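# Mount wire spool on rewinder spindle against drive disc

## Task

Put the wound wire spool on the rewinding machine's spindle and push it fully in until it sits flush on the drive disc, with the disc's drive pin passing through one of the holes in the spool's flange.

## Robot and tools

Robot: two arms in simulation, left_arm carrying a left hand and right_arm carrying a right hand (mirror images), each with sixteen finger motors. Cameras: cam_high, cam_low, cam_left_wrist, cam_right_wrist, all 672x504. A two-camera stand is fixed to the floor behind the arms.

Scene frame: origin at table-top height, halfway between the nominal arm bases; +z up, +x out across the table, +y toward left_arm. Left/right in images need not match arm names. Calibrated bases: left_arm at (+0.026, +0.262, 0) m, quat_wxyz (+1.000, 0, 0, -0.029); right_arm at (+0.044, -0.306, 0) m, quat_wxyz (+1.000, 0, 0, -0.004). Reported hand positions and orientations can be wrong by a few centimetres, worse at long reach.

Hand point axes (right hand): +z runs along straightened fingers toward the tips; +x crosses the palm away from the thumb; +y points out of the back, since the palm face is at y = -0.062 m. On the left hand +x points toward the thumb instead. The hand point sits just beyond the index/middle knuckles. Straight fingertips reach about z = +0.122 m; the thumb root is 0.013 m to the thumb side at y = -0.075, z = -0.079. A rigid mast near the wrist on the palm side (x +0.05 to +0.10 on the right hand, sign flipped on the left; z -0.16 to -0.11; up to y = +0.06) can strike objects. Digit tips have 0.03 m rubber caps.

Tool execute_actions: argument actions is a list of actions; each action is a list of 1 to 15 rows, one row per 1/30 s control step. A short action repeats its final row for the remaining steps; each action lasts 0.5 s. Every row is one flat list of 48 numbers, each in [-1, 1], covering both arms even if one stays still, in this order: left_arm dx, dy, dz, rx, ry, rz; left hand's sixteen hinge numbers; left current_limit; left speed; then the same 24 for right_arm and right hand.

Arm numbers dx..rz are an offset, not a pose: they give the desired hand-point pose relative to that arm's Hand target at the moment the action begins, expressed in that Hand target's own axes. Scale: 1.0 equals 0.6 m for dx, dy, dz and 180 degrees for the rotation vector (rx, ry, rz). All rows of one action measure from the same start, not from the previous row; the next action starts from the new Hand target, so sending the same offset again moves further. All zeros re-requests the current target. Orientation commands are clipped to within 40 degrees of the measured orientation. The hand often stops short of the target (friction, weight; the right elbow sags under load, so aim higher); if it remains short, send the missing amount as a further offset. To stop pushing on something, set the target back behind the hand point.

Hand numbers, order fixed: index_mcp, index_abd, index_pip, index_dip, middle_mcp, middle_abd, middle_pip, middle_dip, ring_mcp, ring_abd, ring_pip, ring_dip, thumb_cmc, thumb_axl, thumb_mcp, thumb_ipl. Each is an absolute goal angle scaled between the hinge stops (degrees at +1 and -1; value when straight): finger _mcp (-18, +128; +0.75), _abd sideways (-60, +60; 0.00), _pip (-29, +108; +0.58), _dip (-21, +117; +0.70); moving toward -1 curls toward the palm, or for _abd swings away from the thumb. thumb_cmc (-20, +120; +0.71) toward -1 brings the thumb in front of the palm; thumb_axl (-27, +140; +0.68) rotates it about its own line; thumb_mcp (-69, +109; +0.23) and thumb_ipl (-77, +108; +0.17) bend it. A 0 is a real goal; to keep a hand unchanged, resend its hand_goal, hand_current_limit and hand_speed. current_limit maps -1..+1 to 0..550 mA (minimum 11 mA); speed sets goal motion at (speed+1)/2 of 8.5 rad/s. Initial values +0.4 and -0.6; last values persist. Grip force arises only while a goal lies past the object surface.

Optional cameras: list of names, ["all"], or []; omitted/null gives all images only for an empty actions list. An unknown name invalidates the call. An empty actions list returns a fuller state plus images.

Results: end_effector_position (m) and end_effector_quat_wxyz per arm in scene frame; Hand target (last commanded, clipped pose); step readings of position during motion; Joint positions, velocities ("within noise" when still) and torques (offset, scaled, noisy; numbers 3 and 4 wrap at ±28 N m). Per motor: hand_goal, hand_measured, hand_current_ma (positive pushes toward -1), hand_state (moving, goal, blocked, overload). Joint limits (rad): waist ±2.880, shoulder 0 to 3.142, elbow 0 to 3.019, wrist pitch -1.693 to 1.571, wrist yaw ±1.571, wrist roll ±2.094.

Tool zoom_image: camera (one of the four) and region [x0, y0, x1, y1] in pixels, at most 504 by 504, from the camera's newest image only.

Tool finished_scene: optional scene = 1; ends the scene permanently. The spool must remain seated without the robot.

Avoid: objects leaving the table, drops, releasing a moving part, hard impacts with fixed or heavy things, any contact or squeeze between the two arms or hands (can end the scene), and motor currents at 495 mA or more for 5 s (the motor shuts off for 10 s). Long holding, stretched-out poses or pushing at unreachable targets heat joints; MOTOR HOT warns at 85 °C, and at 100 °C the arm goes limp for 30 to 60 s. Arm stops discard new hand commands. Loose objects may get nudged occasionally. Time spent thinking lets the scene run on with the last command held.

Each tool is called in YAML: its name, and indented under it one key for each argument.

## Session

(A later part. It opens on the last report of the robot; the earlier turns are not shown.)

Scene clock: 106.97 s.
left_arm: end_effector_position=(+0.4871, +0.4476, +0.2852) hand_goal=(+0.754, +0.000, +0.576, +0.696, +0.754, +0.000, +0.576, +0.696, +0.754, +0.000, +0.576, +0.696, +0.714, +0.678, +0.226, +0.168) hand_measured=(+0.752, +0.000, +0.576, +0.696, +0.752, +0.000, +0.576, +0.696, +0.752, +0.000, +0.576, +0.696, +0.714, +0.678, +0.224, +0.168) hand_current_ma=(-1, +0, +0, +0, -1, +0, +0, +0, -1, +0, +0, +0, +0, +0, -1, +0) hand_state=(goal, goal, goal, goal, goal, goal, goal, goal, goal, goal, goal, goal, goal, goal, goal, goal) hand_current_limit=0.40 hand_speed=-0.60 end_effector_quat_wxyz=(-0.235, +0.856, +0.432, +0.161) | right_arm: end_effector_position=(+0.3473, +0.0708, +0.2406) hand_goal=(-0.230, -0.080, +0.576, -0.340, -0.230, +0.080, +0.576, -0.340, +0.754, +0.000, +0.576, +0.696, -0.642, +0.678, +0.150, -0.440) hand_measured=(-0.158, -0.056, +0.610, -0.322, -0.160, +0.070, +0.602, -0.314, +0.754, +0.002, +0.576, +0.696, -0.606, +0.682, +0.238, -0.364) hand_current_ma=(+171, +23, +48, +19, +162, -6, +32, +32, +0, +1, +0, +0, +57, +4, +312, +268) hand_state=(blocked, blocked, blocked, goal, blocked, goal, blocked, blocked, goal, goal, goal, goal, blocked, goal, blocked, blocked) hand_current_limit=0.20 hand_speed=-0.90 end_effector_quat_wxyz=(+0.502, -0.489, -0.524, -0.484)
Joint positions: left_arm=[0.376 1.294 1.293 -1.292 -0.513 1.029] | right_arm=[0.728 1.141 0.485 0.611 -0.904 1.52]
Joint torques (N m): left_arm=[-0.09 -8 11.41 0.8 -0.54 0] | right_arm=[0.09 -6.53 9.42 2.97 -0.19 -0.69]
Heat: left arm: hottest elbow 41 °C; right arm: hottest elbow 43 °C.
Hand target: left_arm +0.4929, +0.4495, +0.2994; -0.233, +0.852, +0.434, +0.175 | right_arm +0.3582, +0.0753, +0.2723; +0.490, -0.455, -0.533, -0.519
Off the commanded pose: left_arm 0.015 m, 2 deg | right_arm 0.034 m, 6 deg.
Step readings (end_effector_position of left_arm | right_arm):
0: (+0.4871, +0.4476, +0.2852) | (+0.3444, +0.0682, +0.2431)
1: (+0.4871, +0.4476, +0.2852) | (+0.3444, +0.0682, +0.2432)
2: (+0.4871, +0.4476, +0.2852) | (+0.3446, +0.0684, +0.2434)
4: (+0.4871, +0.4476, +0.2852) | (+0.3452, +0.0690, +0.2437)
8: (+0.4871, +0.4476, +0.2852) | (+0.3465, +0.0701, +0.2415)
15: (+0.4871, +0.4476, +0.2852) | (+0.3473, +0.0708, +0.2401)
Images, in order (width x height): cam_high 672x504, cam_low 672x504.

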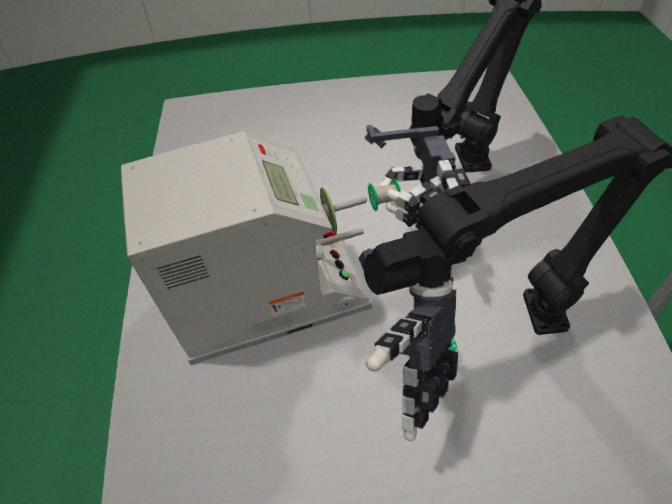

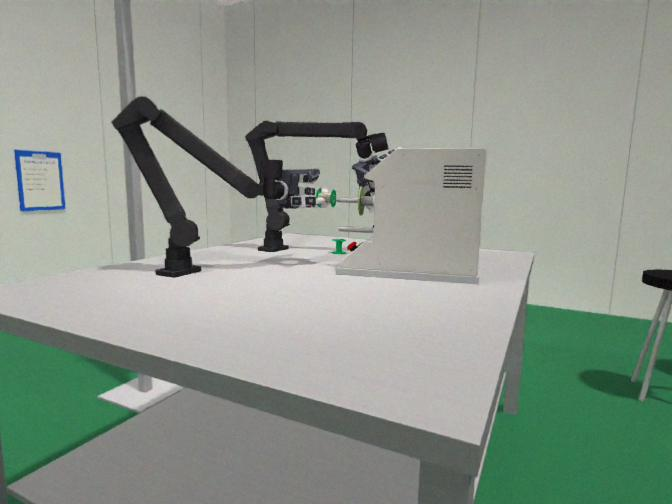

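execute_actions:
  actions:
    - [[0,0,0,0,0,0,0.754,0,0.576,0.696,0.754,0,0.576,0.696,0.754,0,0.576,0.696,0.714,0.678,0.226,0.168,0.4,-0.6,-0.0149,-0.0025,-0.004,0,0,0,-0.230,-0.08,0.576,-0.340,-0.230,0.08,0.576,-0.340,0.754,0,0.576,0.696,-0.643,0.678,0.150,-0.440,0.2,-0.9]]
  cameras: ["cam_high","cam_low"]

zoom_image:
  camera: "cam_low"
  region: [309, 182, 365, 219]

zoom_image:
  camera: "cam_high"
  region: [345, 175, 401, 217]

Scene clock: 108.47 s.
left_arm: end_effector_position=(+0.4871, +0.4476, +0.2852) hand_goal=(+0.754, +0.000, +0.576, +0.696, +0.754, +0.000, +0.576, +0.696, +0.754, +0.000, +0.576, +0.696, +0.714, +0.678, +0.226, +0.168) hand_measured=(+0.752, +0.000, +0.576, +0.696, +0.752, +0.000, +0.576, +0.696, +0.752, +0.000, +0.576, +0.696, +0.714, +0.678, +0.224, +0.168) hand_current_ma=(-1, +0, +0, +0, -1, +0, +0, +0, -1, +0, +0, +0, +0, +0, -1, +0) hand_state=(goal, goal, goal, goal, goal, goal, goal, goal, goal, goal, goal, goal, goal, goal, goal, goal) hand_current_limit=0.40 hand_speed=-0.60 end_effector_quat_wxyz=(-0.235, +0.856, +0.432, +0.161) | right_arm: end_effector_position=(+0.3497, +0.0723, +0.2411) hand_goal=(-0.230, -0.080, +0.576, -0.340, -0.230, +0.080, +0.576, -0.340, +0.754, +0.000, +0.576, +0.696, -0.642, +0.678, +0.150, -0.440) hand_measured=(-0.158, -0.056, +0.610, -0.322, -0.160, +0.070, +0.602, -0.314, +0.754, +0.002, +0.576, +0.696, -0.606, +0.682, +0.238, -0.364) hand_current_ma=(+171, +23, +48, +19, +162, -6, +32, +32, +0, +1, +0, +0, +57, +4, +312, +268) hand_state=(blocked, blocked, blocked, goal, blocked, goal, blocked, blocked, goal, goal, goal, goal, blocked, goal, blocked, blocked) hand_current_limit=0.20 hand_speed=-0.90 end_effector_quat_wxyz=(+0.502, -0.482, -0.525, -0.489)
Joint positions: left_arm=[0.376 1.294 1.293 -1.292 -0.513 1.029] | right_arm=[0.726 1.159 0.485 0.646 -0.908 1.52]
Joint torques (N m): left_arm=[-0.21 -7.82 11.48 0.9 -0.54 -0.02] | right_arm=[-0.03 -6.53 8.23 2.99 -0.19 -0.67]
Heat: left arm: hottest elbow 41 °C; right arm: hottest elbow 43 °C.
Hand target: left_arm +0.4929, +0.4495, +0.2994; -0.233, +0.852, +0.434, +0.175 | right_arm +0.3578, +0.0730, +0.2633; +0.490, -0.455, -0.533, -0.519
Off the commanded pose: left_arm 0.015 m, 2 deg | right_arm 0.024 m, 5 deg.
Step readings (end_effector_position of left_arm | right_arm):
0: (+0.4871, +0.4476, +0.2852) | (+0.3473, +0.0708, +0.2407)
1: (+0.4871, +0.4476, +0.2852) | (+0.3473, +0.0708, +0.2407)
2: (+0.4871, +0.4476, +0.2852) | (+0.3473, +0.0709, +0.2412)
4: (+0.4871, +0.4476, +0.2852) | (+0.3477, +0.0714, +0.2419)
8: (+0.4871, +0.4476, +0.2852) | (+0.3490, +0.0719, +0.2414)
15: (+0.4871, +0.4476, +0.2852) | (+0.3497, +0.0723, +0.2406)
Images, in order (width x height): cam_high 672x504, cam_low 672x504.

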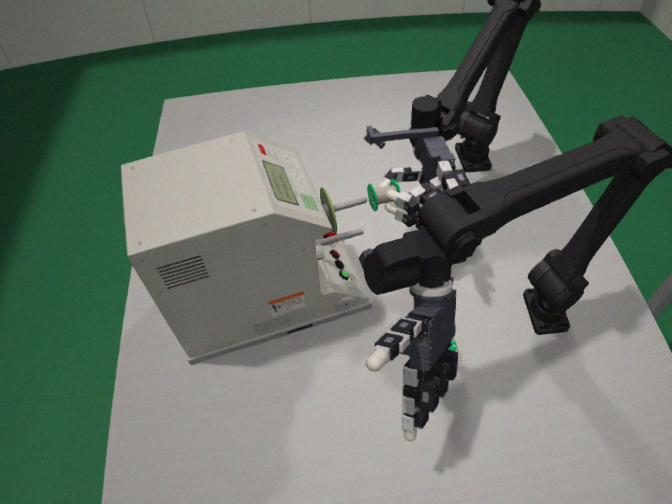

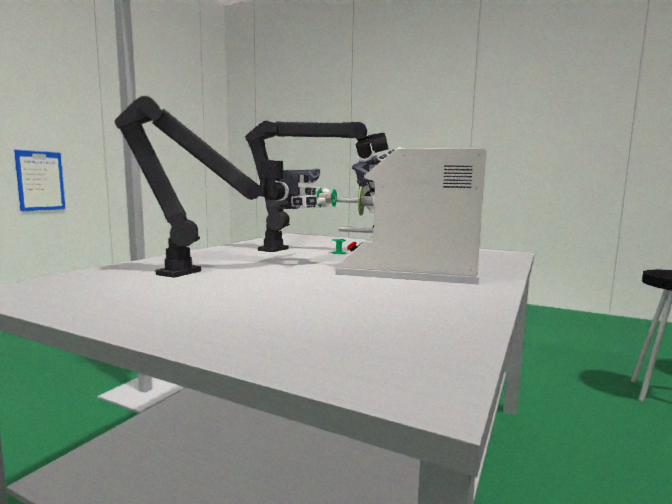

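Scaled by 9.000 from the camera's 672x504 image, which has a finer 960x720 frame.

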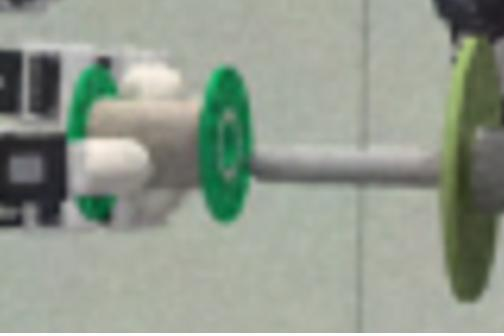

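Scaled by 9.000 from the camera's 672x504 image, which has a finer 960x720 frame.

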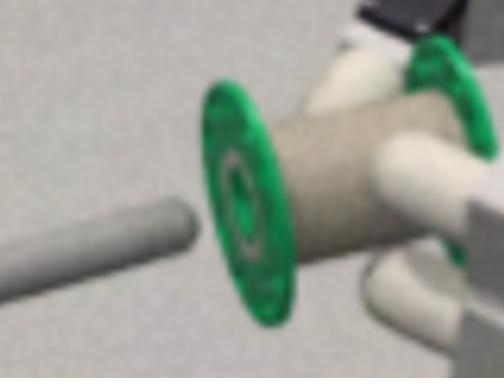

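execute_actions:
  actions:
    - [[0,0,0,0,0,0,0.754,0,0.576,0.696,0.754,0,0.576,0.696,0.754,0,0.576,0.696,0.714,0.678,0.226,0.168,0.4,-0.6,0.011,-0.071,-0.0013,0,0,0,-0.230,-0.08,0.576,-0.340,-0.230,0.08,0.576,-0.340,0.754,0,0.576,0.696,-0.643,0.678,0.150,-0.440,0.2,-0.9]]
    - [[0,0,0,0,0,0,0.754,0,0.576,0.696,0.754,0,0.576,0.696,0.754,0,0.576,0.696,0.714,0.678,0.226,0.168,0.4,-0.6,0.0192,0.0528,0.0097,0,0,0,-0.230,-0.08,0.576,-0.340,-0.230,0.08,0.576,-0.340,0.754,0,0.576,0.696,-0.643,0.678,0.150,-0.440,0.2,-0.9]]
  cameras: ["cam_high","cam_low"]

zoom_image:
  camera: "cam_low"
  region: [309, 182, 365, 219]

zoom_image:
  camera: "cam_high"
  region: [345, 175, 401, 217]

Scene clock: 110.67 s.
left_arm: end_effector_position=(+0.4871, +0.4476, +0.2852) hand_goal=(+0.754, +0.000, +0.576, +0.696, +0.754, +0.000, +0.576, +0.696, +0.754, +0.000, +0.576, +0.696, +0.714, +0.678, +0.226, +0.168) hand_measured=(+0.752, +0.000, +0.576, +0.696, +0.752, +0.000, +0.576, +0.696, +0.752, +0.000, +0.576, +0.696, +0.714, +0.678, +0.224, +0.168) hand_current_ma=(-1, +0, +0, +0, -1, +0, +0, +0, -1, +0, +0, +0, +0, +0, -1, +0) hand_state=(goal, goal, goal, goal, goal, goal, goal, goal, goal, goal, goal, goal, goal, goal, goal, goal) hand_current_limit=0.40 hand_speed=-0.60 end_effector_quat_wxyz=(-0.235, +0.856, +0.432, +0.161) | right_arm: end_effector_position=(+0.3273, +0.0648, +0.2360) hand_goal=(-0.230, -0.080, +0.576, -0.340, -0.230, +0.080, +0.576, -0.340, +0.754, +0.000, +0.576, +0.696, -0.642, +0.678, +0.150, -0.440) hand_measured=(-0.158, -0.056, +0.610, -0.322, -0.160, +0.070, +0.602, -0.314, +0.754, +0.002, +0.576, +0.696, -0.606, +0.682, +0.238, -0.364) hand_current_ma=(+171, +23, +48, +19, +162, -6, +32, +32, +0, +1, +0, +0, +57, +4, +312, +268) hand_state=(blocked, blocked, blocked, goal, blocked, goal, blocked, blocked, goal, goal, goal, goal, blocked, goal, blocked, blocked) hand_current_limit=0.20 hand_speed=-0.90 end_effector_quat_wxyz=(+0.501, -0.490, -0.524, -0.483)
Joint positions: left_arm=[0.376 1.294 1.293 -1.292 -0.513 1.029] | right_arm=[0.76 1.086 0.436 0.604 -0.871 1.52]
Joint torques (N m): left_arm=[-0.21 -7.82 11.4 0.9 -0.53 0] | right_arm=[0.38 -5.77 12.1 1.83 -0.21 -0.67]
Heat: left arm: hottest elbow 41 °C; right arm: hottest elbow 43 °C.
Hand target: left_arm +0.4929, +0.4495, +0.2994; -0.233, +0.852, +0.434, +0.175 | right_arm +0.3447, +0.0771, +0.2802; +0.490, -0.455, -0.533, -0.519
Off the commanded pose: left_arm 0.015 m, 2 deg | right_arm 0.049 m, 6 deg.
Step readings (end_effector_position of left_arm | right_arm):
0: (+0.4871, +0.4476, +0.2852) | (+0.3497, +0.0723, +0.2411)
1: (+0.4871, +0.4476, +0.2852) | (+0.3499, +0.0723, +0.2411)
2: (+0.4871, +0.4476, +0.2852) | (+0.3503, +0.0716, +0.2402)
4: (+0.4871, +0.4476, +0.2852) | (+0.3478, +0.0691, +0.2379)
8: (+0.4871, +0.4476, +0.2852) | (+0.3272, +0.0675, +0.2371)
15: (+0.4871, +0.4476, +0.2852) | (+0.3165, +0.0687, +0.2476)
16: (+0.4871, +0.4476, +0.2852) | (+0.3164, +0.0687, +0.2474)
17: (+0.4871, +0.4476, +0.2852) | (+0.3157, +0.0689, +0.2465)
19: (+0.4871, +0.4476, +0.2852) | (+0.3150, +0.0682, +0.2435)
23: (+0.4871, +0.4476, +0.2852) | (+0.3213, +0.0647, +0.2354)
30: (+0.4871, +0.4476, +0.2852) | (+0.3268, +0.0643, +0.2345)
Images, in order (width x height): cam_high 672x504, cam_low 672x504.

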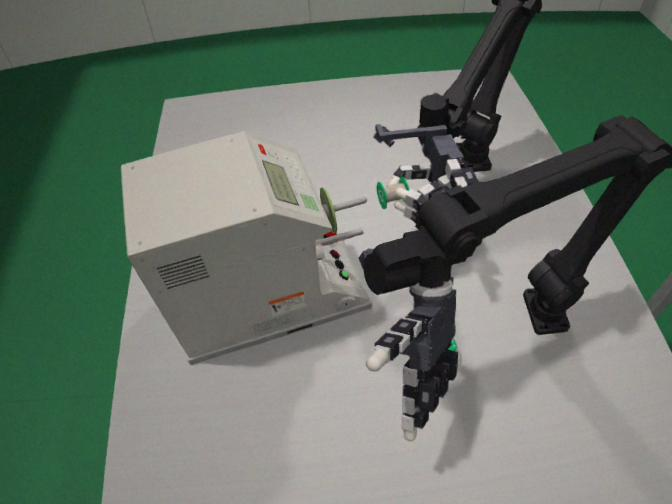

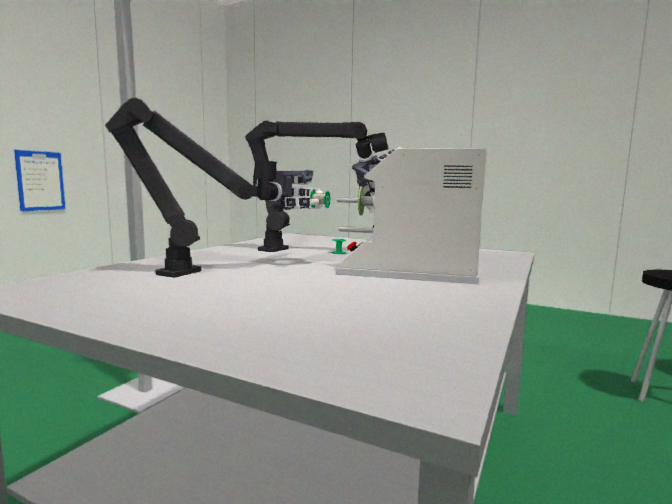

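Scaled by 9.000 from the camera's 672x504 image, which has a finer 960x720 frame.

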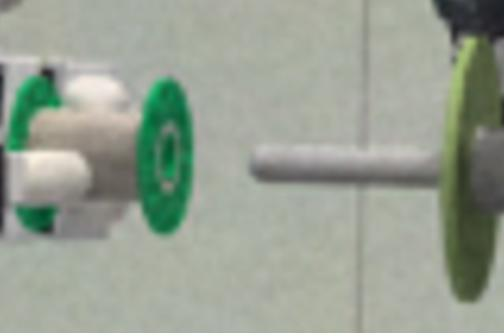

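Scaled by 9.000 from the camera's 672x504 image, which has a finer 960x720 frame.

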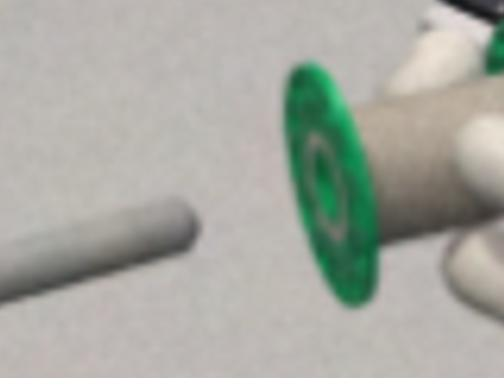

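execute_actions:
  actions:
    - [[0,0,0,0,0,0,0.754,0,0.576,0.696,0.754,0,0.576,0.696,0.754,0,0.576,0.696,0.714,0.678,0.226,0.168,0.4,-0.6,-0.0053,0.0325,0.0058,0,0,0,-0.230,-0.08,0.576,-0.340,-0.230,0.08,0.576,-0.340,0.754,0,0.576,0.696,-0.643,0.678,0.150,-0.440,0.2,-0.9]]
  cameras: ["cam_high","cam_low"]

zoom_image:
  camera: "cam_low"
  region: [309, 182, 365, 219]

zoom_image:
  camera: "cam_high"
  region: [345, 175, 401, 217]

Scene clock: 114.83 s.
left_arm: end_effector_position=(+0.4871, +0.4476, +0.2852) hand_goal=(+0.754, +0.000, +0.576, +0.696, +0.754, +0.000, +0.576, +0.696, +0.754, +0.000, +0.576, +0.696, +0.714, +0.678, +0.226, +0.168) hand_measured=(+0.752, +0.000, +0.576, +0.696, +0.752, +0.000, +0.576, +0.696, +0.752, +0.000, +0.576, +0.696, +0.714, +0.678, +0.224, +0.168) hand_current_ma=(-1, +0, +0, +0, -1, +0, +0, +0, -1, +0, +0, +0, +0, +0, -1, +0) hand_state=(goal, goal, goal, goal, goal, goal, goal, goal, goal, goal, goal, goal, goal, goal, goal, goal) hand_current_limit=0.40 hand_speed=-0.60 end_effector_quat_wxyz=(-0.235, +0.856, +0.432, +0.161) | right_arm: end_effector_position=(+0.3455, +0.0684, +0.2302) hand_goal=(-0.230, -0.080, +0.576, -0.340, -0.230, +0.080, +0.576, -0.340, +0.754, +0.000, +0.576, +0.696, -0.642, +0.678, +0.150, -0.440) hand_measured=(-0.158, -0.056, +0.610, -0.322, -0.160, +0.070, +0.602, -0.314, +0.754, +0.002, +0.576, +0.696, -0.606, +0.682, +0.238, -0.364) hand_current_ma=(+171, +23, +48, +19, +162, -6, +32, +32, +0, +1, +0, +0, +57, +4, +312, +268) hand_state=(blocked, blocked, blocked, goal, blocked, goal, blocked, blocked, goal, goal, goal, goal, blocked, goal, blocked, blocked) hand_current_limit=0.20 hand_speed=-0.90 end_effector_quat_wxyz=(+0.502, -0.498, -0.523, -0.476)
Joint positions: left_arm=[0.376 1.294 1.293 -1.292 -0.513 1.029] | right_arm=[0.728 1.145 0.473 0.604 -0.902 1.52]
Joint torques (N m): left_arm=[-0.15 -7.94 11.38 0.83 -0.53 -0.01] | right_arm=[0.32 -6.36 12.01 2.61 -0.22 -0.67]
Heat: left arm: hottest elbow 42 °C; right arm: hottest elbow 45 °C.
Hand target: left_arm +0.4929, +0.4495, +0.2994; -0.233, +0.852, +0.434, +0.175 | right_arm +0.3644, +0.0816, +0.2794; +0.490, -0.455, -0.533, -0.519
Off the commanded pose: left_arm 0.015 m, 2 deg | right_arm 0.054 m, 7 deg.
Step readings (end_effector_position of left_arm | right_arm):
0: (+0.4871, +0.4476, +0.2852) | (+0.3273, +0.0648, +0.2360)
1: (+0.4871, +0.4476, +0.2852) | (+0.3273, +0.0648, +0.2362)
2: (+0.4871, +0.4476, +0.2852) | (+0.3273, +0.0652, +0.2363)
4: (+0.4871, +0.4476, +0.2852) | (+0.3297, +0.0665, +0.2359)
8: (+0.4871, +0.4476, +0.2852) | (+0.3412, +0.0683, +0.2330)
15: (+0.4871, +0.4476, +0.2852) | (+0.3455, +0.0684, +0.2302)
Images, in order (width x height): cam_high 672x504, cam_low 672x504.

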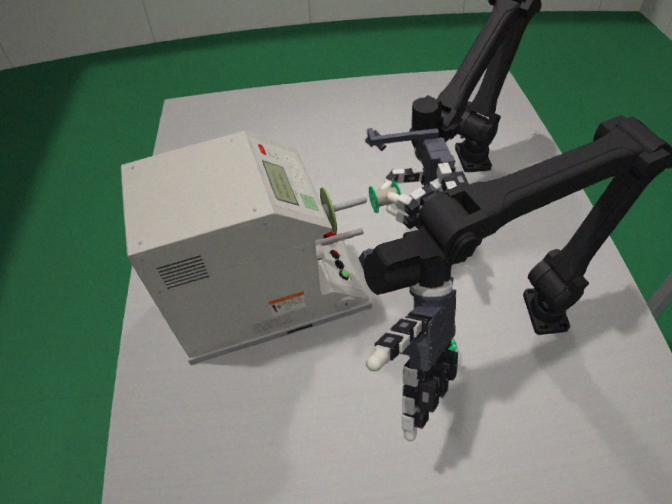

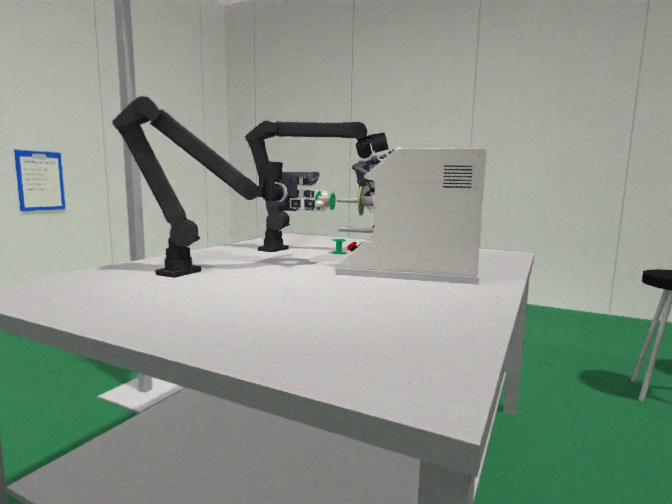

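Scaled by 9.000 from the camera's 672x504 image, which has a finer 960x720 frame.

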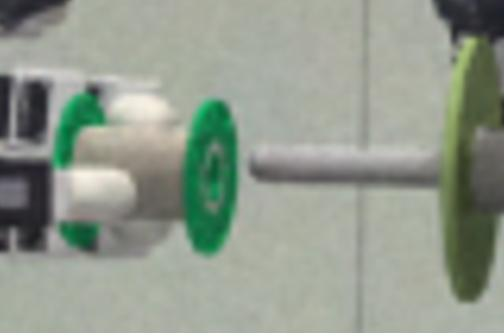

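Scaled by 9.000 from the camera's 672x504 image, which has a finer 960x720 frame.

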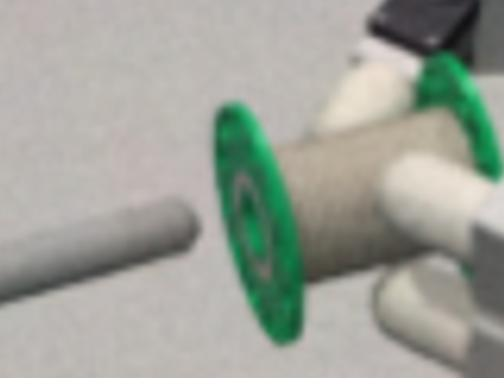

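execute_actions:
  actions:
    - [[0,0,0,0,0,0,0.754,0,0.576,0.696,0.754,0,0.576,0.696,0.754,0,0.576,0.696,0.714,0.678,0.226,0.168,0.4,-0.6,0.0075,0.0008,0,0,0.001,-0.0055,-0.230,-0.08,0.576,-0.340,-0.230,0.08,0.576,-0.340,0.754,0,0.576,0.696,-0.643,0.678,0.150,-0.440,0.2,-0.9]]
  cameras: ["cam_high","cam_low"]

zoom_image:
  camera: "cam_low"
  region: [309, 182, 365, 219]

zoom_image:
  camera: "cam_high"
  region: [345, 175, 401, 217]

Scene clock: 116.23 s.
left_arm: end_effector_position=(+0.4871, +0.4476, +0.2852) hand_goal=(+0.754, +0.000, +0.576, +0.696, +0.754, +0.000, +0.576, +0.696, +0.754, +0.000, +0.576, +0.696, +0.714, +0.678, +0.226, +0.168) hand_measured=(+0.752, +0.000, +0.576, +0.696, +0.752, +0.000, +0.576, +0.696, +0.752, +0.000, +0.576, +0.696, +0.714, +0.678, +0.224, +0.168) hand_current_ma=(-1, +0, +0, +0, -1, +0, +0, +0, -1, +0, +0, +0, +0, +0, -1, +0) hand_state=(goal, goal, goal, goal, goal, goal, goal, goal, goal, goal, goal, goal, goal, goal, goal, goal) hand_current_limit=0.40 hand_speed=-0.60 end_effector_quat_wxyz=(-0.235, +0.856, +0.432, +0.161) | right_arm: end_effector_position=(+0.3456, +0.0684, +0.2309) hand_goal=(-0.230, -0.080, +0.576, -0.340, -0.230, +0.080, +0.576, -0.340, +0.754, +0.000, +0.576, +0.696, -0.642, +0.678, +0.150, -0.440) hand_measured=(-0.158, -0.056, +0.610, -0.322, -0.160, +0.070, +0.602, -0.314, +0.754, +0.002, +0.576, +0.696, -0.606, +0.682, +0.238, -0.364) hand_current_ma=(+171, +23, +48, +19, +162, -6, +32, +32, +0, +1, +0, +0, +57, +4, +312, +268) hand_state=(blocked, blocked, blocked, goal, blocked, goal, blocked, blocked, goal, goal, goal, goal, blocked, goal, blocked, blocked) hand_current_limit=0.20 hand_speed=-0.90 end_effector_quat_wxyz=(+0.500, -0.495, -0.525, -0.478)
Joint positions: left_arm=[0.376 1.294 1.293 -1.292 -0.513 1.029] | right_arm=[0.728 1.145 0.473 0.604 -0.902 1.511]
Joint torques (N m): left_arm=[-0.03 -8.06 11.48 0.87 -0.54 -0.01] | right_arm=[0.32 -6.83 12.16 2.51 -0.22 -0.7]
Heat: left arm: hottest elbow 42 °C; right arm: hottest elbow 45 °C.
Hand target: left_arm +0.4929, +0.4495, +0.2994; -0.233, +0.852, +0.434, +0.175 | right_arm +0.3644, +0.0815, +0.2839; +0.486, -0.449, -0.536, -0.524
Off the commanded pose: left_arm 0.015 m, 2 deg | right_arm 0.058 m, 8 deg.
Step readings (end_effector_position of left_arm | right_arm):
0: (+0.4871, +0.4476, +0.2852) | (+0.3455, +0.0684, +0.2302)
1: (+0.4871, +0.4476, +0.2852) | (+0.3455, +0.0684, +0.2302)
2: (+0.4871, +0.4476, +0.2852) | (+0.3455, +0.0684, +0.2302)
4: (+0.4871, +0.4476, +0.2852) | (+0.3455, +0.0684, +0.2303)
8: (+0.4871, +0.4476, +0.2852) | (+0.3456, +0.0684, +0.2306)
15: (+0.4871, +0.4476, +0.2852) | (+0.3456, +0.0684, +0.2308)
Images, in order (width x height): cam_high 672x504, cam_low 672x504.

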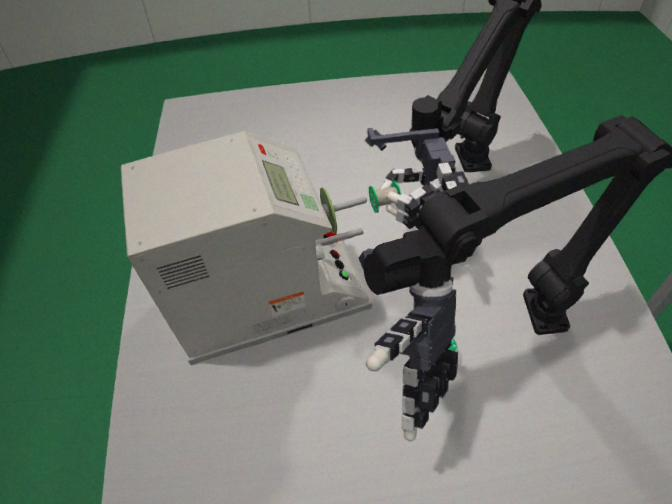

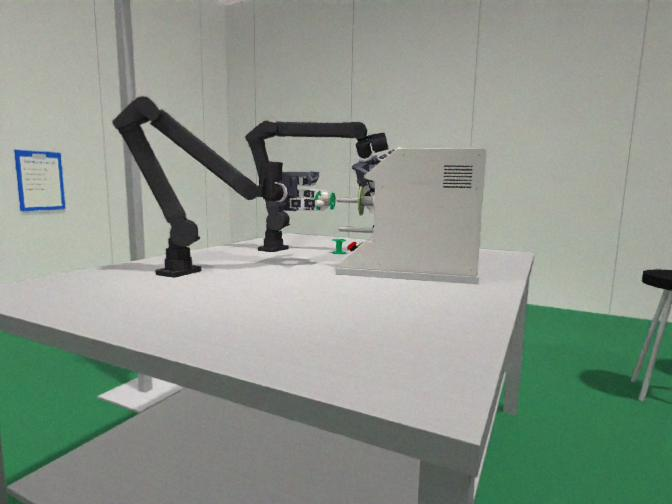

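Scaled by 9.000 from the camera's 672x504 image, which has a finer 960x720 frame.

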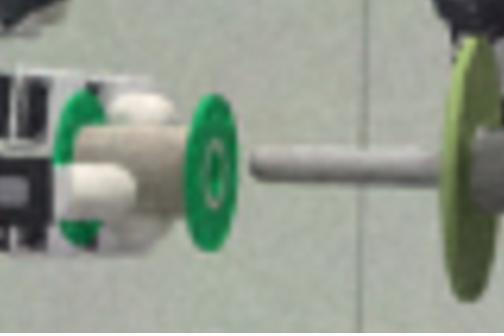

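Scaled by 9.000 from the camera's 672x504 image, which has a finer 960x720 frame.

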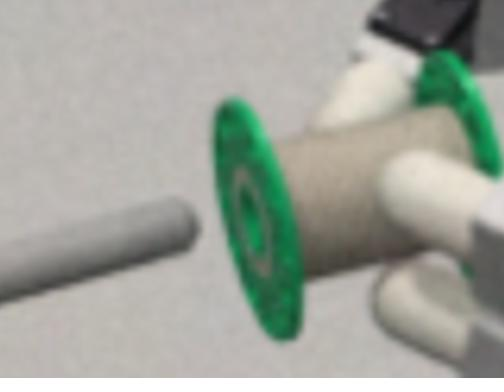

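execute_actions:
  actions:
    - [[0,0,0,0,0,0,0.754,0,0.576,0.696,0.754,0,0.576,0.696,0.754,0,0.576,0.696,0.714,0.678,0.226,0.168,0.4,-0.6,0.01,0.0012,0,0,0,0,-0.230,-0.08,0.576,-0.340,-0.230,0.08,0.576,-0.340,0.754,0,0.576,0.696,-0.643,0.678,0.150,-0.440,0.2,-0.9]]

Scene clock: 117.20 s.
left_arm: end_effector_position=(+0.4871, +0.4476, +0.2852) hand_goal=(+0.754, +0.000, +0.576, +0.696, +0.754, +0.000, +0.576, +0.696, +0.754, +0.000, +0.576, +0.696, +0.714, +0.678, +0.226, +0.168) hand_measured=(+0.752, +0.000, +0.576, +0.696, +0.752, +0.000, +0.576, +0.696, +0.752, +0.000, +0.576, +0.696, +0.714, +0.678, +0.224, +0.168) hand_current_ma=(-1, +0, +0, +0, -1, +0, +0, +0, -1, +0, +0, +0, +0, +0, -1, +0) hand_state=(goal, goal, goal, goal, goal, goal, goal, goal, goal, goal, goal, goal, goal, goal, goal, goal) hand_current_limit=0.40 hand_speed=-0.60 end_effector_quat_wxyz=(-0.235, +0.856, +0.432, +0.161) | right_arm: end_effector_position=(+0.3484, +0.0709, +0.2385) hand_goal=(-0.230, -0.080, +0.576, -0.340, -0.230, +0.080, +0.576, -0.340, +0.754, +0.000, +0.576, +0.696, -0.642, +0.678, +0.150, -0.440) hand_measured=(-0.158, -0.056, +0.610, -0.322, -0.160, +0.070, +0.602, -0.314, +0.754, +0.002, +0.576, +0.696, -0.606, +0.682, +0.238, -0.364) hand_current_ma=(+171, +23, +48, +19, +162, -6, +32, +32, +0, +1, +0, +0, +57, +4, +312, +268) hand_state=(blocked, blocked, blocked, goal, blocked, goal, blocked, blocked, goal, goal, goal, goal, blocked, goal, blocked, blocked) hand_current_limit=0.20 hand_speed=-0.90 end_effector_quat_wxyz=(+0.500, -0.491, -0.526, -0.483)
Joint positions: left_arm=[0.376 1.294 1.293 -1.292 -0.513 1.029] | right_arm=[0.728 1.145 0.487 0.604 -0.902 1.511]
Joint torques (N m): left_arm=[-0.15 -8.18 11.41 0.88 -0.54 -0.01] | right_arm=[0.26 -7.65 12.03 1.84 -0.21 -0.71]
Heat: left arm: hottest elbow 42 °C; right arm: hottest elbow 45 °C.
Hand target: left_arm +0.4929, +0.4495, +0.2994; -0.233, +0.852, +0.434, +0.175 | right_arm +0.3643, +0.0814, +0.2899; +0.486, -0.449, -0.536, -0.524
Off the commanded pose: left_arm 0.015 m, 2 deg | right_arm 0.055 m, 7 deg.
Step readings (end_effector_position of left_arm | right_arm):
0: (+0.4871, +0.4476, +0.2852) | (+0.3457, +0.0684, +0.2309)
1: (+0.4871, +0.4476, +0.2852) | (+0.3457, +0.0684, +0.2309)
2: (+0.4871, +0.4476, +0.2852) | (+0.3457, +0.0685, +0.2311)
4: (+0.4871, +0.4476, +0.2852) | (+0.3462, +0.0689, +0.2324)
8: (+0.4871, +0.4476, +0.2852) | (+0.3476, +0.0702, +0.2364)
15: (+0.4871, +0.4476, +0.2852) | (+0.3484, +0.0709, +0.2385)

execute_actions:
  actions:
    - [[0,0,0,0,0,0,0.754,0,0.576,0.696,0.754,0,0.576,0.696,0.754,0,0.576,0.696,0.714,0.678,0.226,0.168,0.4,-0.6,-0.0113,0.0118,0,0,0,0,-0.230,-0.08,0.576,-0.340,-0.230,0.08,0.576,-0.340,0.754,0,0.576,0.696,-0.643,0.678,0.150,-0.440,0.2,-0.9]]
  cameras: ["cam_high","cam_low"]

zoom_image:
  camera: "cam_low"
  region: [309, 182, 365, 219]

zoom_image:
  camera: "cam_high"
  region: [345, 175, 401, 217]

Scene clock: 119.53 s.
left_arm: end_effector_position=(+0.4871, +0.4476, +0.2852) hand_goal=(+0.754, +0.000, +0.576, +0.696, +0.754, +0.000, +0.576, +0.696, +0.754, +0.000, +0.576, +0.696, +0.714, +0.678, +0.226, +0.168) hand_measured=(+0.752, +0.000, +0.576, +0.696, +0.752, +0.000, +0.576, +0.696, +0.752, +0.000, +0.576, +0.696, +0.714, +0.678, +0.224, +0.168) hand_current_ma=(-1, +0, +0, +0, -1, +0, +0, +0, -1, +0, +0, +0, +0, +0, -1, +0) hand_state=(goal, goal, goal, goal, goal, goal, goal, goal, goal, goal, goal, goal, goal, goal, goal, goal) hand_current_limit=0.40 hand_speed=-0.60 end_effector_quat_wxyz=(-0.235, +0.856, +0.432, +0.161) | right_arm: end_effector_position=(+0.3520, +0.0701, +0.2344) hand_goal=(-0.230, -0.080, +0.576, -0.340, -0.230, +0.080, +0.576, -0.340, +0.754, +0.000, +0.576, +0.696, -0.642, +0.678, +0.150, -0.440) hand_measured=(-0.158, -0.056, +0.610, -0.322, -0.160, +0.070, +0.602, -0.314, +0.754, +0.002, +0.576, +0.696, -0.606, +0.682, +0.238, -0.364) hand_current_ma=(+171, +23, +48, +19, +162, -6, +32, +32, +0, +1, +0, +0, +57, +4, +312, +268) hand_state=(blocked, blocked, blocked, goal, blocked, goal, blocked, blocked, goal, goal, goal, goal, blocked, goal, blocked, blocked) hand_current_limit=0.20 hand_speed=-0.90 end_effector_quat_wxyz=(+0.501, -0.493, -0.526, -0.479)
Joint positions: left_arm=[0.376 1.294 1.293 -1.292 -0.513 1.029] | right_arm=[0.716 1.159 0.49 0.604 -0.916 1.51]
Joint torques (N m): left_arm=[-0.21 -7.94 11.48 0.9 -0.53 -0.01] | right_arm=[0.03 -6.53 11.99 2.7 -0.21 -0.7]
Heat: left arm: hottest elbow 42 °C; right arm: hottest elbow 46 °C.
Hand target: left_arm +0.4929, +0.4495, +0.2994; -0.233, +0.852, +0.434, +0.175 | right_arm +0.3722, +0.0819, +0.2840; +0.486, -0.450, -0.536, -0.524
Off the commanded pose: left_arm 0.015 m, 2 deg | right_arm 0.055 m, 7 deg.
Step readings (end_effector_position of left_arm | right_arm):
0: (+0.4871, +0.4476, +0.2852) | (+0.3484, +0.0709, +0.2385)
1: (+0.4871, +0.4476, +0.2852) | (+0.3483, +0.0709, +0.2385)
2: (+0.4871, +0.4476, +0.2852) | (+0.3480, +0.0710, +0.2385)
4: (+0.4871, +0.4476, +0.2852) | (+0.3482, +0.0705, +0.2383)
8: (+0.4871, +0.4476, +0.2852) | (+0.3498, +0.0704, +0.2369)
15: (+0.4871, +0.4476, +0.2852) | (+0.3520, +0.0701, +0.2344)
Images, in order (width x height): cam_high 672x504, cam_low 672x504.

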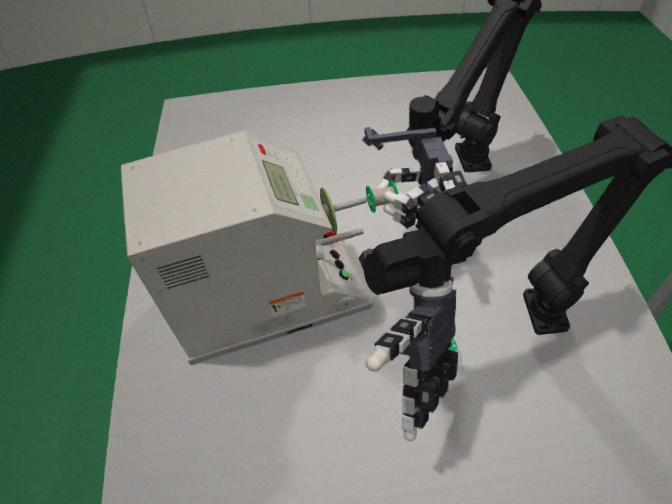

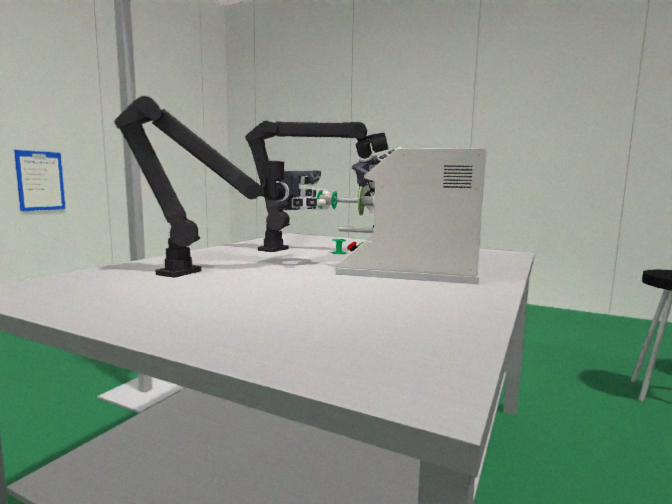

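Scaled by 9.000 from the camera's 672x504 image, which has a finer 960x720 frame.

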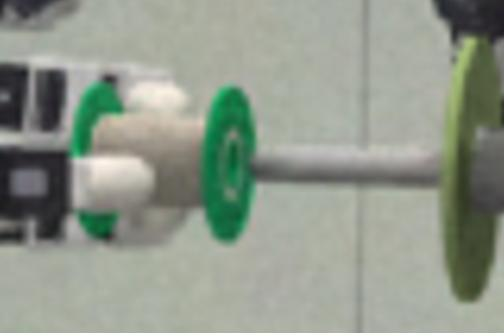

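Scaled by 9.000 from the camera's 672x504 image, which has a finer 960x720 frame.

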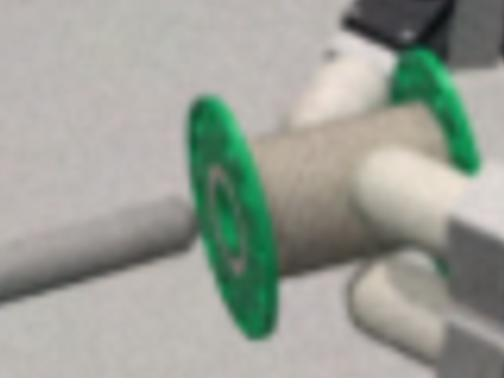

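execute_actions:
  actions:
    - [[0,0,0,0,0,0,0.754,0,0.576,0.696,0.754,0,0.576,0.696,0.754,0,0.576,0.696,0.714,0.678,0.226,0.168,0.4,-0.6,0.0028,0.015,0.002,0,0,0,-0.230,-0.08,0.576,-0.340,-0.230,0.08,0.576,-0.340,0.754,0,0.576,0.696,-0.643,0.678,0.150,-0.440,0.2,-0.9]]
  cameras: ["cam_high","cam_low"]

zoom_image:
  camera: "cam_low"
  region: [309, 182, 365, 219]

zoom_image:
  camera: "cam_high"
  region: [345, 175, 401, 217]

Scene clock: 121.07 s.
left_arm: end_effector_position=(+0.4871, +0.4476, +0.2852) hand_goal=(+0.754, +0.000, +0.576, +0.696, +0.754, +0.000, +0.576, +0.696, +0.754, +0.000, +0.576, +0.696, +0.714, +0.678, +0.226, +0.168) hand_measured=(+0.752, +0.000, +0.576, +0.696, +0.752, +0.000, +0.576, +0.696, +0.752, +0.000, +0.576, +0.696, +0.714, +0.678, +0.224, +0.168) hand_current_ma=(-1, +0, +0, +0, -1, +0, +0, +0, -1, +0, +0, +0, +0, +0, -1, +0) hand_state=(goal, goal, goal, goal, goal, goal, goal, goal, goal, goal, goal, goal, goal, goal, goal, goal) hand_current_limit=0.40 hand_speed=-0.60 end_effector_quat_wxyz=(-0.235, +0.856, +0.432, +0.161) | right_arm: end_effector_position=(+0.3598, +0.0721, +0.2386) hand_goal=(-0.230, -0.080, +0.576, -0.340, -0.230, +0.080, +0.576, -0.340, +0.754, +0.000, +0.576, +0.696, -0.642, +0.678, +0.150, -0.440) hand_measured=(-0.158, -0.056, +0.610, -0.324, -0.160, +0.070, +0.602, -0.316, +0.754, +0.002, +0.576, +0.696, -0.606, +0.682, +0.238, -0.366) hand_current_ma=(+171, +23, +49, +15, +162, -6, +32, +30, +0, +1, +0, +0, +57, +4, +312, +262) hand_state=(blocked, blocked, blocked, goal, blocked, goal, blocked, blocked, goal, goal, goal, goal, blocked, goal, blocked, blocked) hand_current_limit=0.20 hand_speed=-0.90 end_effector_quat_wxyz=(+0.502, -0.491, -0.526, -0.480)
Joint positions: left_arm=[0.376 1.294 1.293 -1.292 -0.513 1.029] | right_arm=[0.704 1.175 0.511 0.604 -0.931 1.51]
Joint torques (N m): left_arm=[-0.09 -8 11.4 0.85 -0.54 0] | right_arm=[-0.09 -6.53 12.1 2.56 -0.17 -0.69]
Heat: left arm: hottest elbow 42 °C; right arm: hottest elbow 46 °C.
Hand target: left_arm +0.4929, +0.4495, +0.2994; -0.233, +0.852, +0.434, +0.175 | right_arm +0.3808, +0.0835, +0.2868; +0.486, -0.449, -0.536, -0.524
Off the commanded pose: left_arm 0.015 m, 2 deg | right_arm 0.054 m, 7 deg.
Step readings (end_effector_position of left_arm | right_arm):
0: (+0.4871, +0.4476, +0.2852) | (+0.3520, +0.0701, +0.2344)
1: (+0.4871, +0.4476, +0.2852) | (+0.3519, +0.0702, +0.2344)
2: (+0.4871, +0.4476, +0.2852) | (+0.3521, +0.0702, +0.2347)
4: (+0.4871, +0.4476, +0.2852) | (+0.3533, +0.0706, +0.2356)
8: (+0.4871, +0.4476, +0.2852) | (+0.3581, +0.0715, +0.2384)
15: (+0.4871, +0.4476, +0.2852) | (+0.3597, +0.0720, +0.2389)
Images, in order (width x height): cam_high 672x504, cam_low 672x504.

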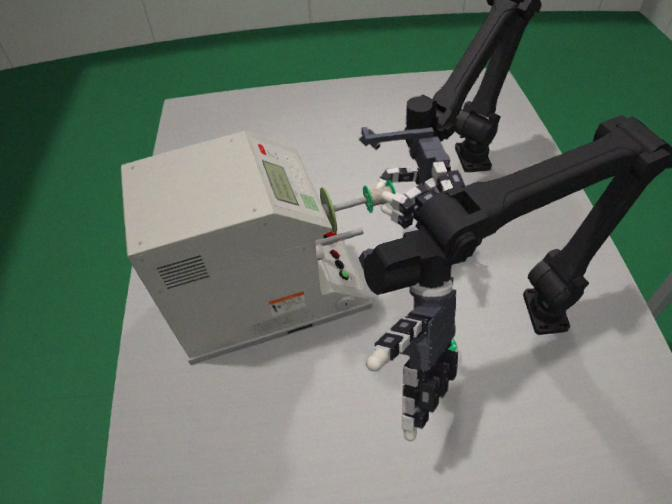

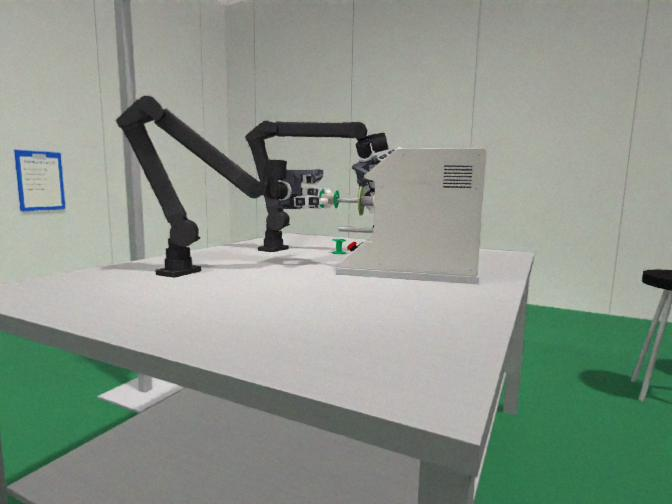

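Scaled by 9.000 from the camera's 672x504 image, which has a finer 960x720 frame.

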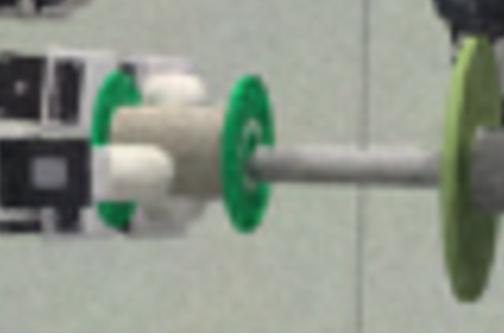

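Scaled by 9.000 from the camera's 672x504 image, which has a finer 960x720 frame.

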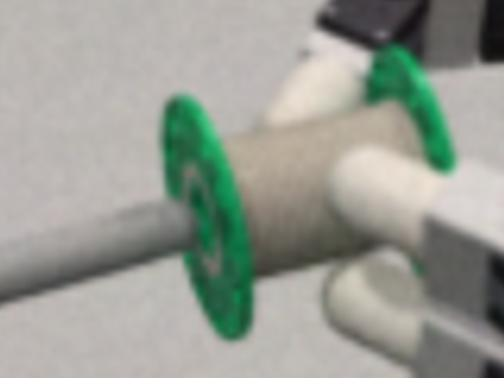

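zoom_image:
  camera: "cam_high"
  region: [350, 183, 386, 215]

zoom_image:
  camera: "cam_low"
  region: [325, 185, 361, 215]

Scaled by 14.000 from the camera's 672x504 image, which has a finer 960x720 frame.

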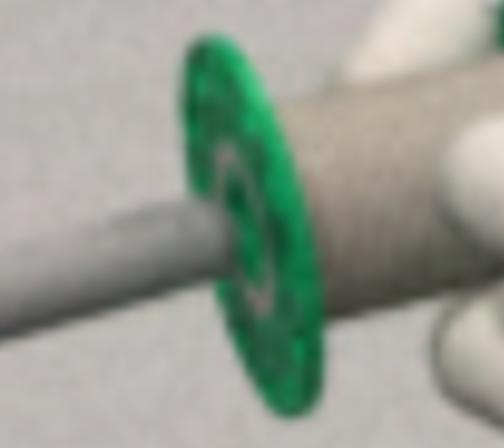

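Scaled by 14.000 from the camera's 672x504 image, which has a finer 960x720 frame.

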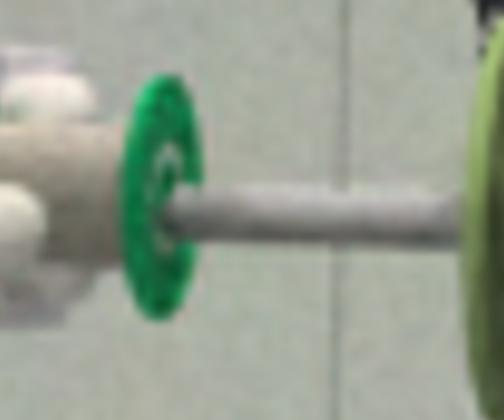

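execute_actions:
  actions:
    - [[0,0,0,0,0,0,0.754,0,0.576,0.696,0.754,0,0.576,0.696,0.754,0,0.576,0.696,0.714,0.678,0.226,0.168,0.4,-0.6,-0.0094,0.0022,-0.0045,0,0,0,-0.230,-0.08,0.576,-0.340,-0.230,0.08,0.576,-0.340,0.754,0,0.576,0.696,-0.643,0.678,0.150,-0.440,0.2,-0.9]]
  cameras: ["cam_high","cam_low"]

zoom_image:
  camera: "cam_high"
  region: [350, 183, 386, 215]

zoom_image:
  camera: "cam_low"
  region: [325, 185, 361, 215]

Scene clock: 123.70 s.
left_arm: end_effector_position=(+0.4871, +0.4476, +0.2852) hand_goal=(+0.754, +0.000, +0.576, +0.696, +0.754, +0.000, +0.576, +0.696, +0.754, +0.000, +0.576, +0.696, +0.714, +0.678, +0.226, +0.168) hand_measured=(+0.752, +0.000, +0.576, +0.696, +0.752, +0.000, +0.576, +0.696, +0.752, +0.000, +0.576, +0.696, +0.714, +0.678, +0.224, +0.168) hand_current_ma=(-1, +0, +0, +0, -1, +0, +0, +0, -1, +0, +0, +0, +0, +0, -1, +0) hand_state=(goal, goal, goal, goal, goal, goal, goal, goal, goal, goal, goal, goal, goal, goal, goal, goal) hand_current_limit=0.40 hand_speed=-0.60 end_effector_quat_wxyz=(-0.235, +0.856, +0.432, +0.161) | right_arm: end_effector_position=(+0.3632, +0.0708, +0.2344) hand_goal=(-0.230, -0.080, +0.576, -0.340, -0.230, +0.080, +0.576, -0.340, +0.754, +0.000, +0.576, +0.696, -0.642, +0.678, +0.150, -0.440) hand_measured=(-0.158, -0.056, +0.612, -0.324, -0.160, +0.070, +0.602, -0.322, +0.754, +0.002, +0.576, +0.696, -0.604, +0.684, +0.238, -0.366) hand_current_ma=(+171, +23, +53, +15, +162, -6, +32, +20, +0, +1, +0, +0, +60, +4, +312, +262) hand_state=(blocked, blocked, blocked, goal, blocked, goal, blocked, goal, goal, goal, goal, goal, blocked, goal, blocked, blocked) hand_current_limit=0.20 hand_speed=-0.90 end_effector_quat_wxyz=(+0.501, -0.492, -0.526, -0.479)
Joint positions: left_arm=[0.376 1.294 1.293 -1.292 -0.513 1.029] | right_arm=[0.694 1.189 0.511 0.612 -0.939 1.508]
Joint torques (N m): left_arm=[-0.09 -8 11.37 0.85 -0.55 0] | right_arm=[0.09 -6.77 11.51 2.96 -0.21 -0.68]
Heat: left arm: hottest elbow 42 °C; right arm: hottest elbow 46 °C.
Hand target: left_arm +0.4929, +0.4495, +0.2994; -0.233, +0.852, +0.434, +0.175 | right_arm +0.3830, +0.0810, +0.2814; +0.486, -0.449, -0.536, -0.524
Off the commanded pose: left_arm 0.015 m, 2 deg | right_arm 0.052 m, 7 deg.
Step readings (end_effector_position of left_arm | right_arm):
0: (+0.4871, +0.4476, +0.2852) | (+0.3598, +0.0721, +0.2386)
1: (+0.4871, +0.4476, +0.2852) | (+0.3596, +0.0721, +0.2386)
2: (+0.4871, +0.4476, +0.2852) | (+0.3595, +0.0721, +0.2384)
4: (+0.4871, +0.4476, +0.2852) | (+0.3596, +0.0721, +0.2375)
8: (+0.4871, +0.4476, +0.2852) | (+0.3621, +0.0713, +0.2341)
15: (+0.4871, +0.4476, +0.2852) | (+0.3632, +0.0708, +0.2343)
Images, in order (width x height): cam_high 672x504, cam_low 672x504.

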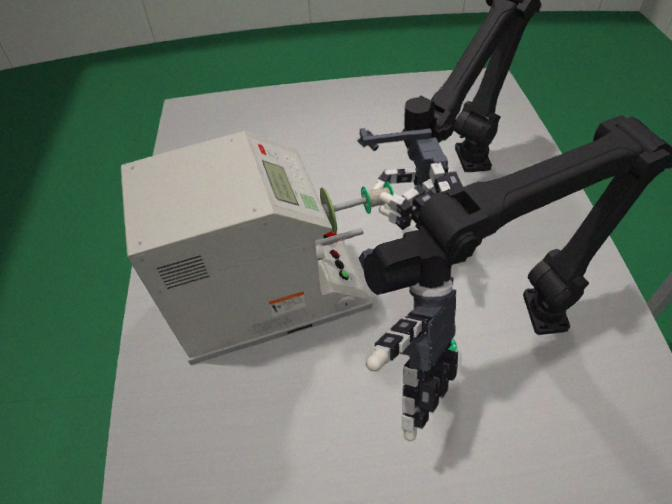

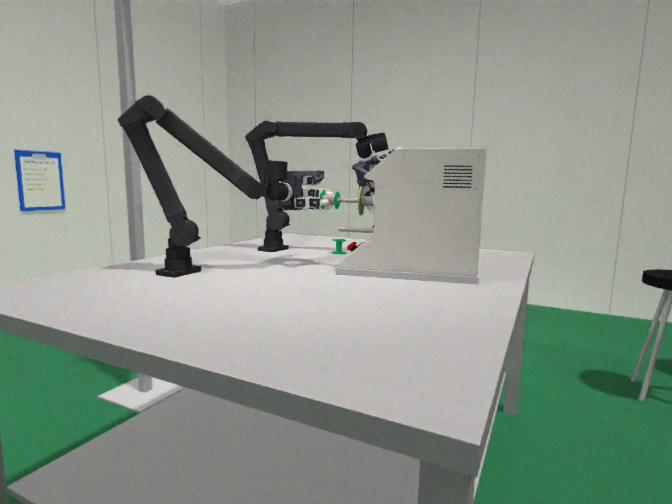

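Scaled by 14.000 from the camera's 672x504 image, which has a finer 960x720 frame.

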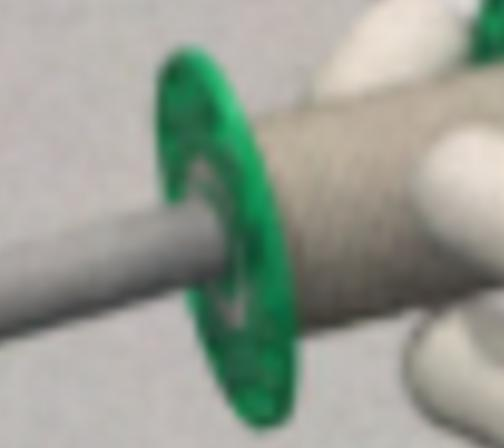

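Scaled by 14.000 from the camera's 672x504 image, which has a finer 960x720 frame.

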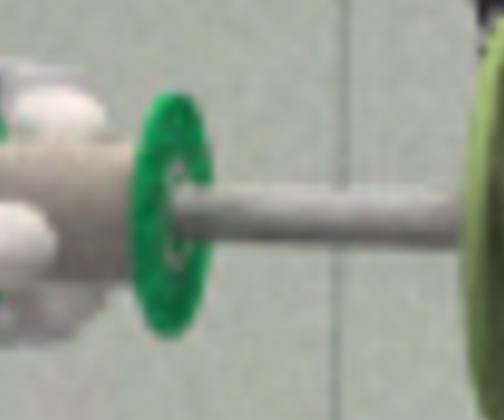

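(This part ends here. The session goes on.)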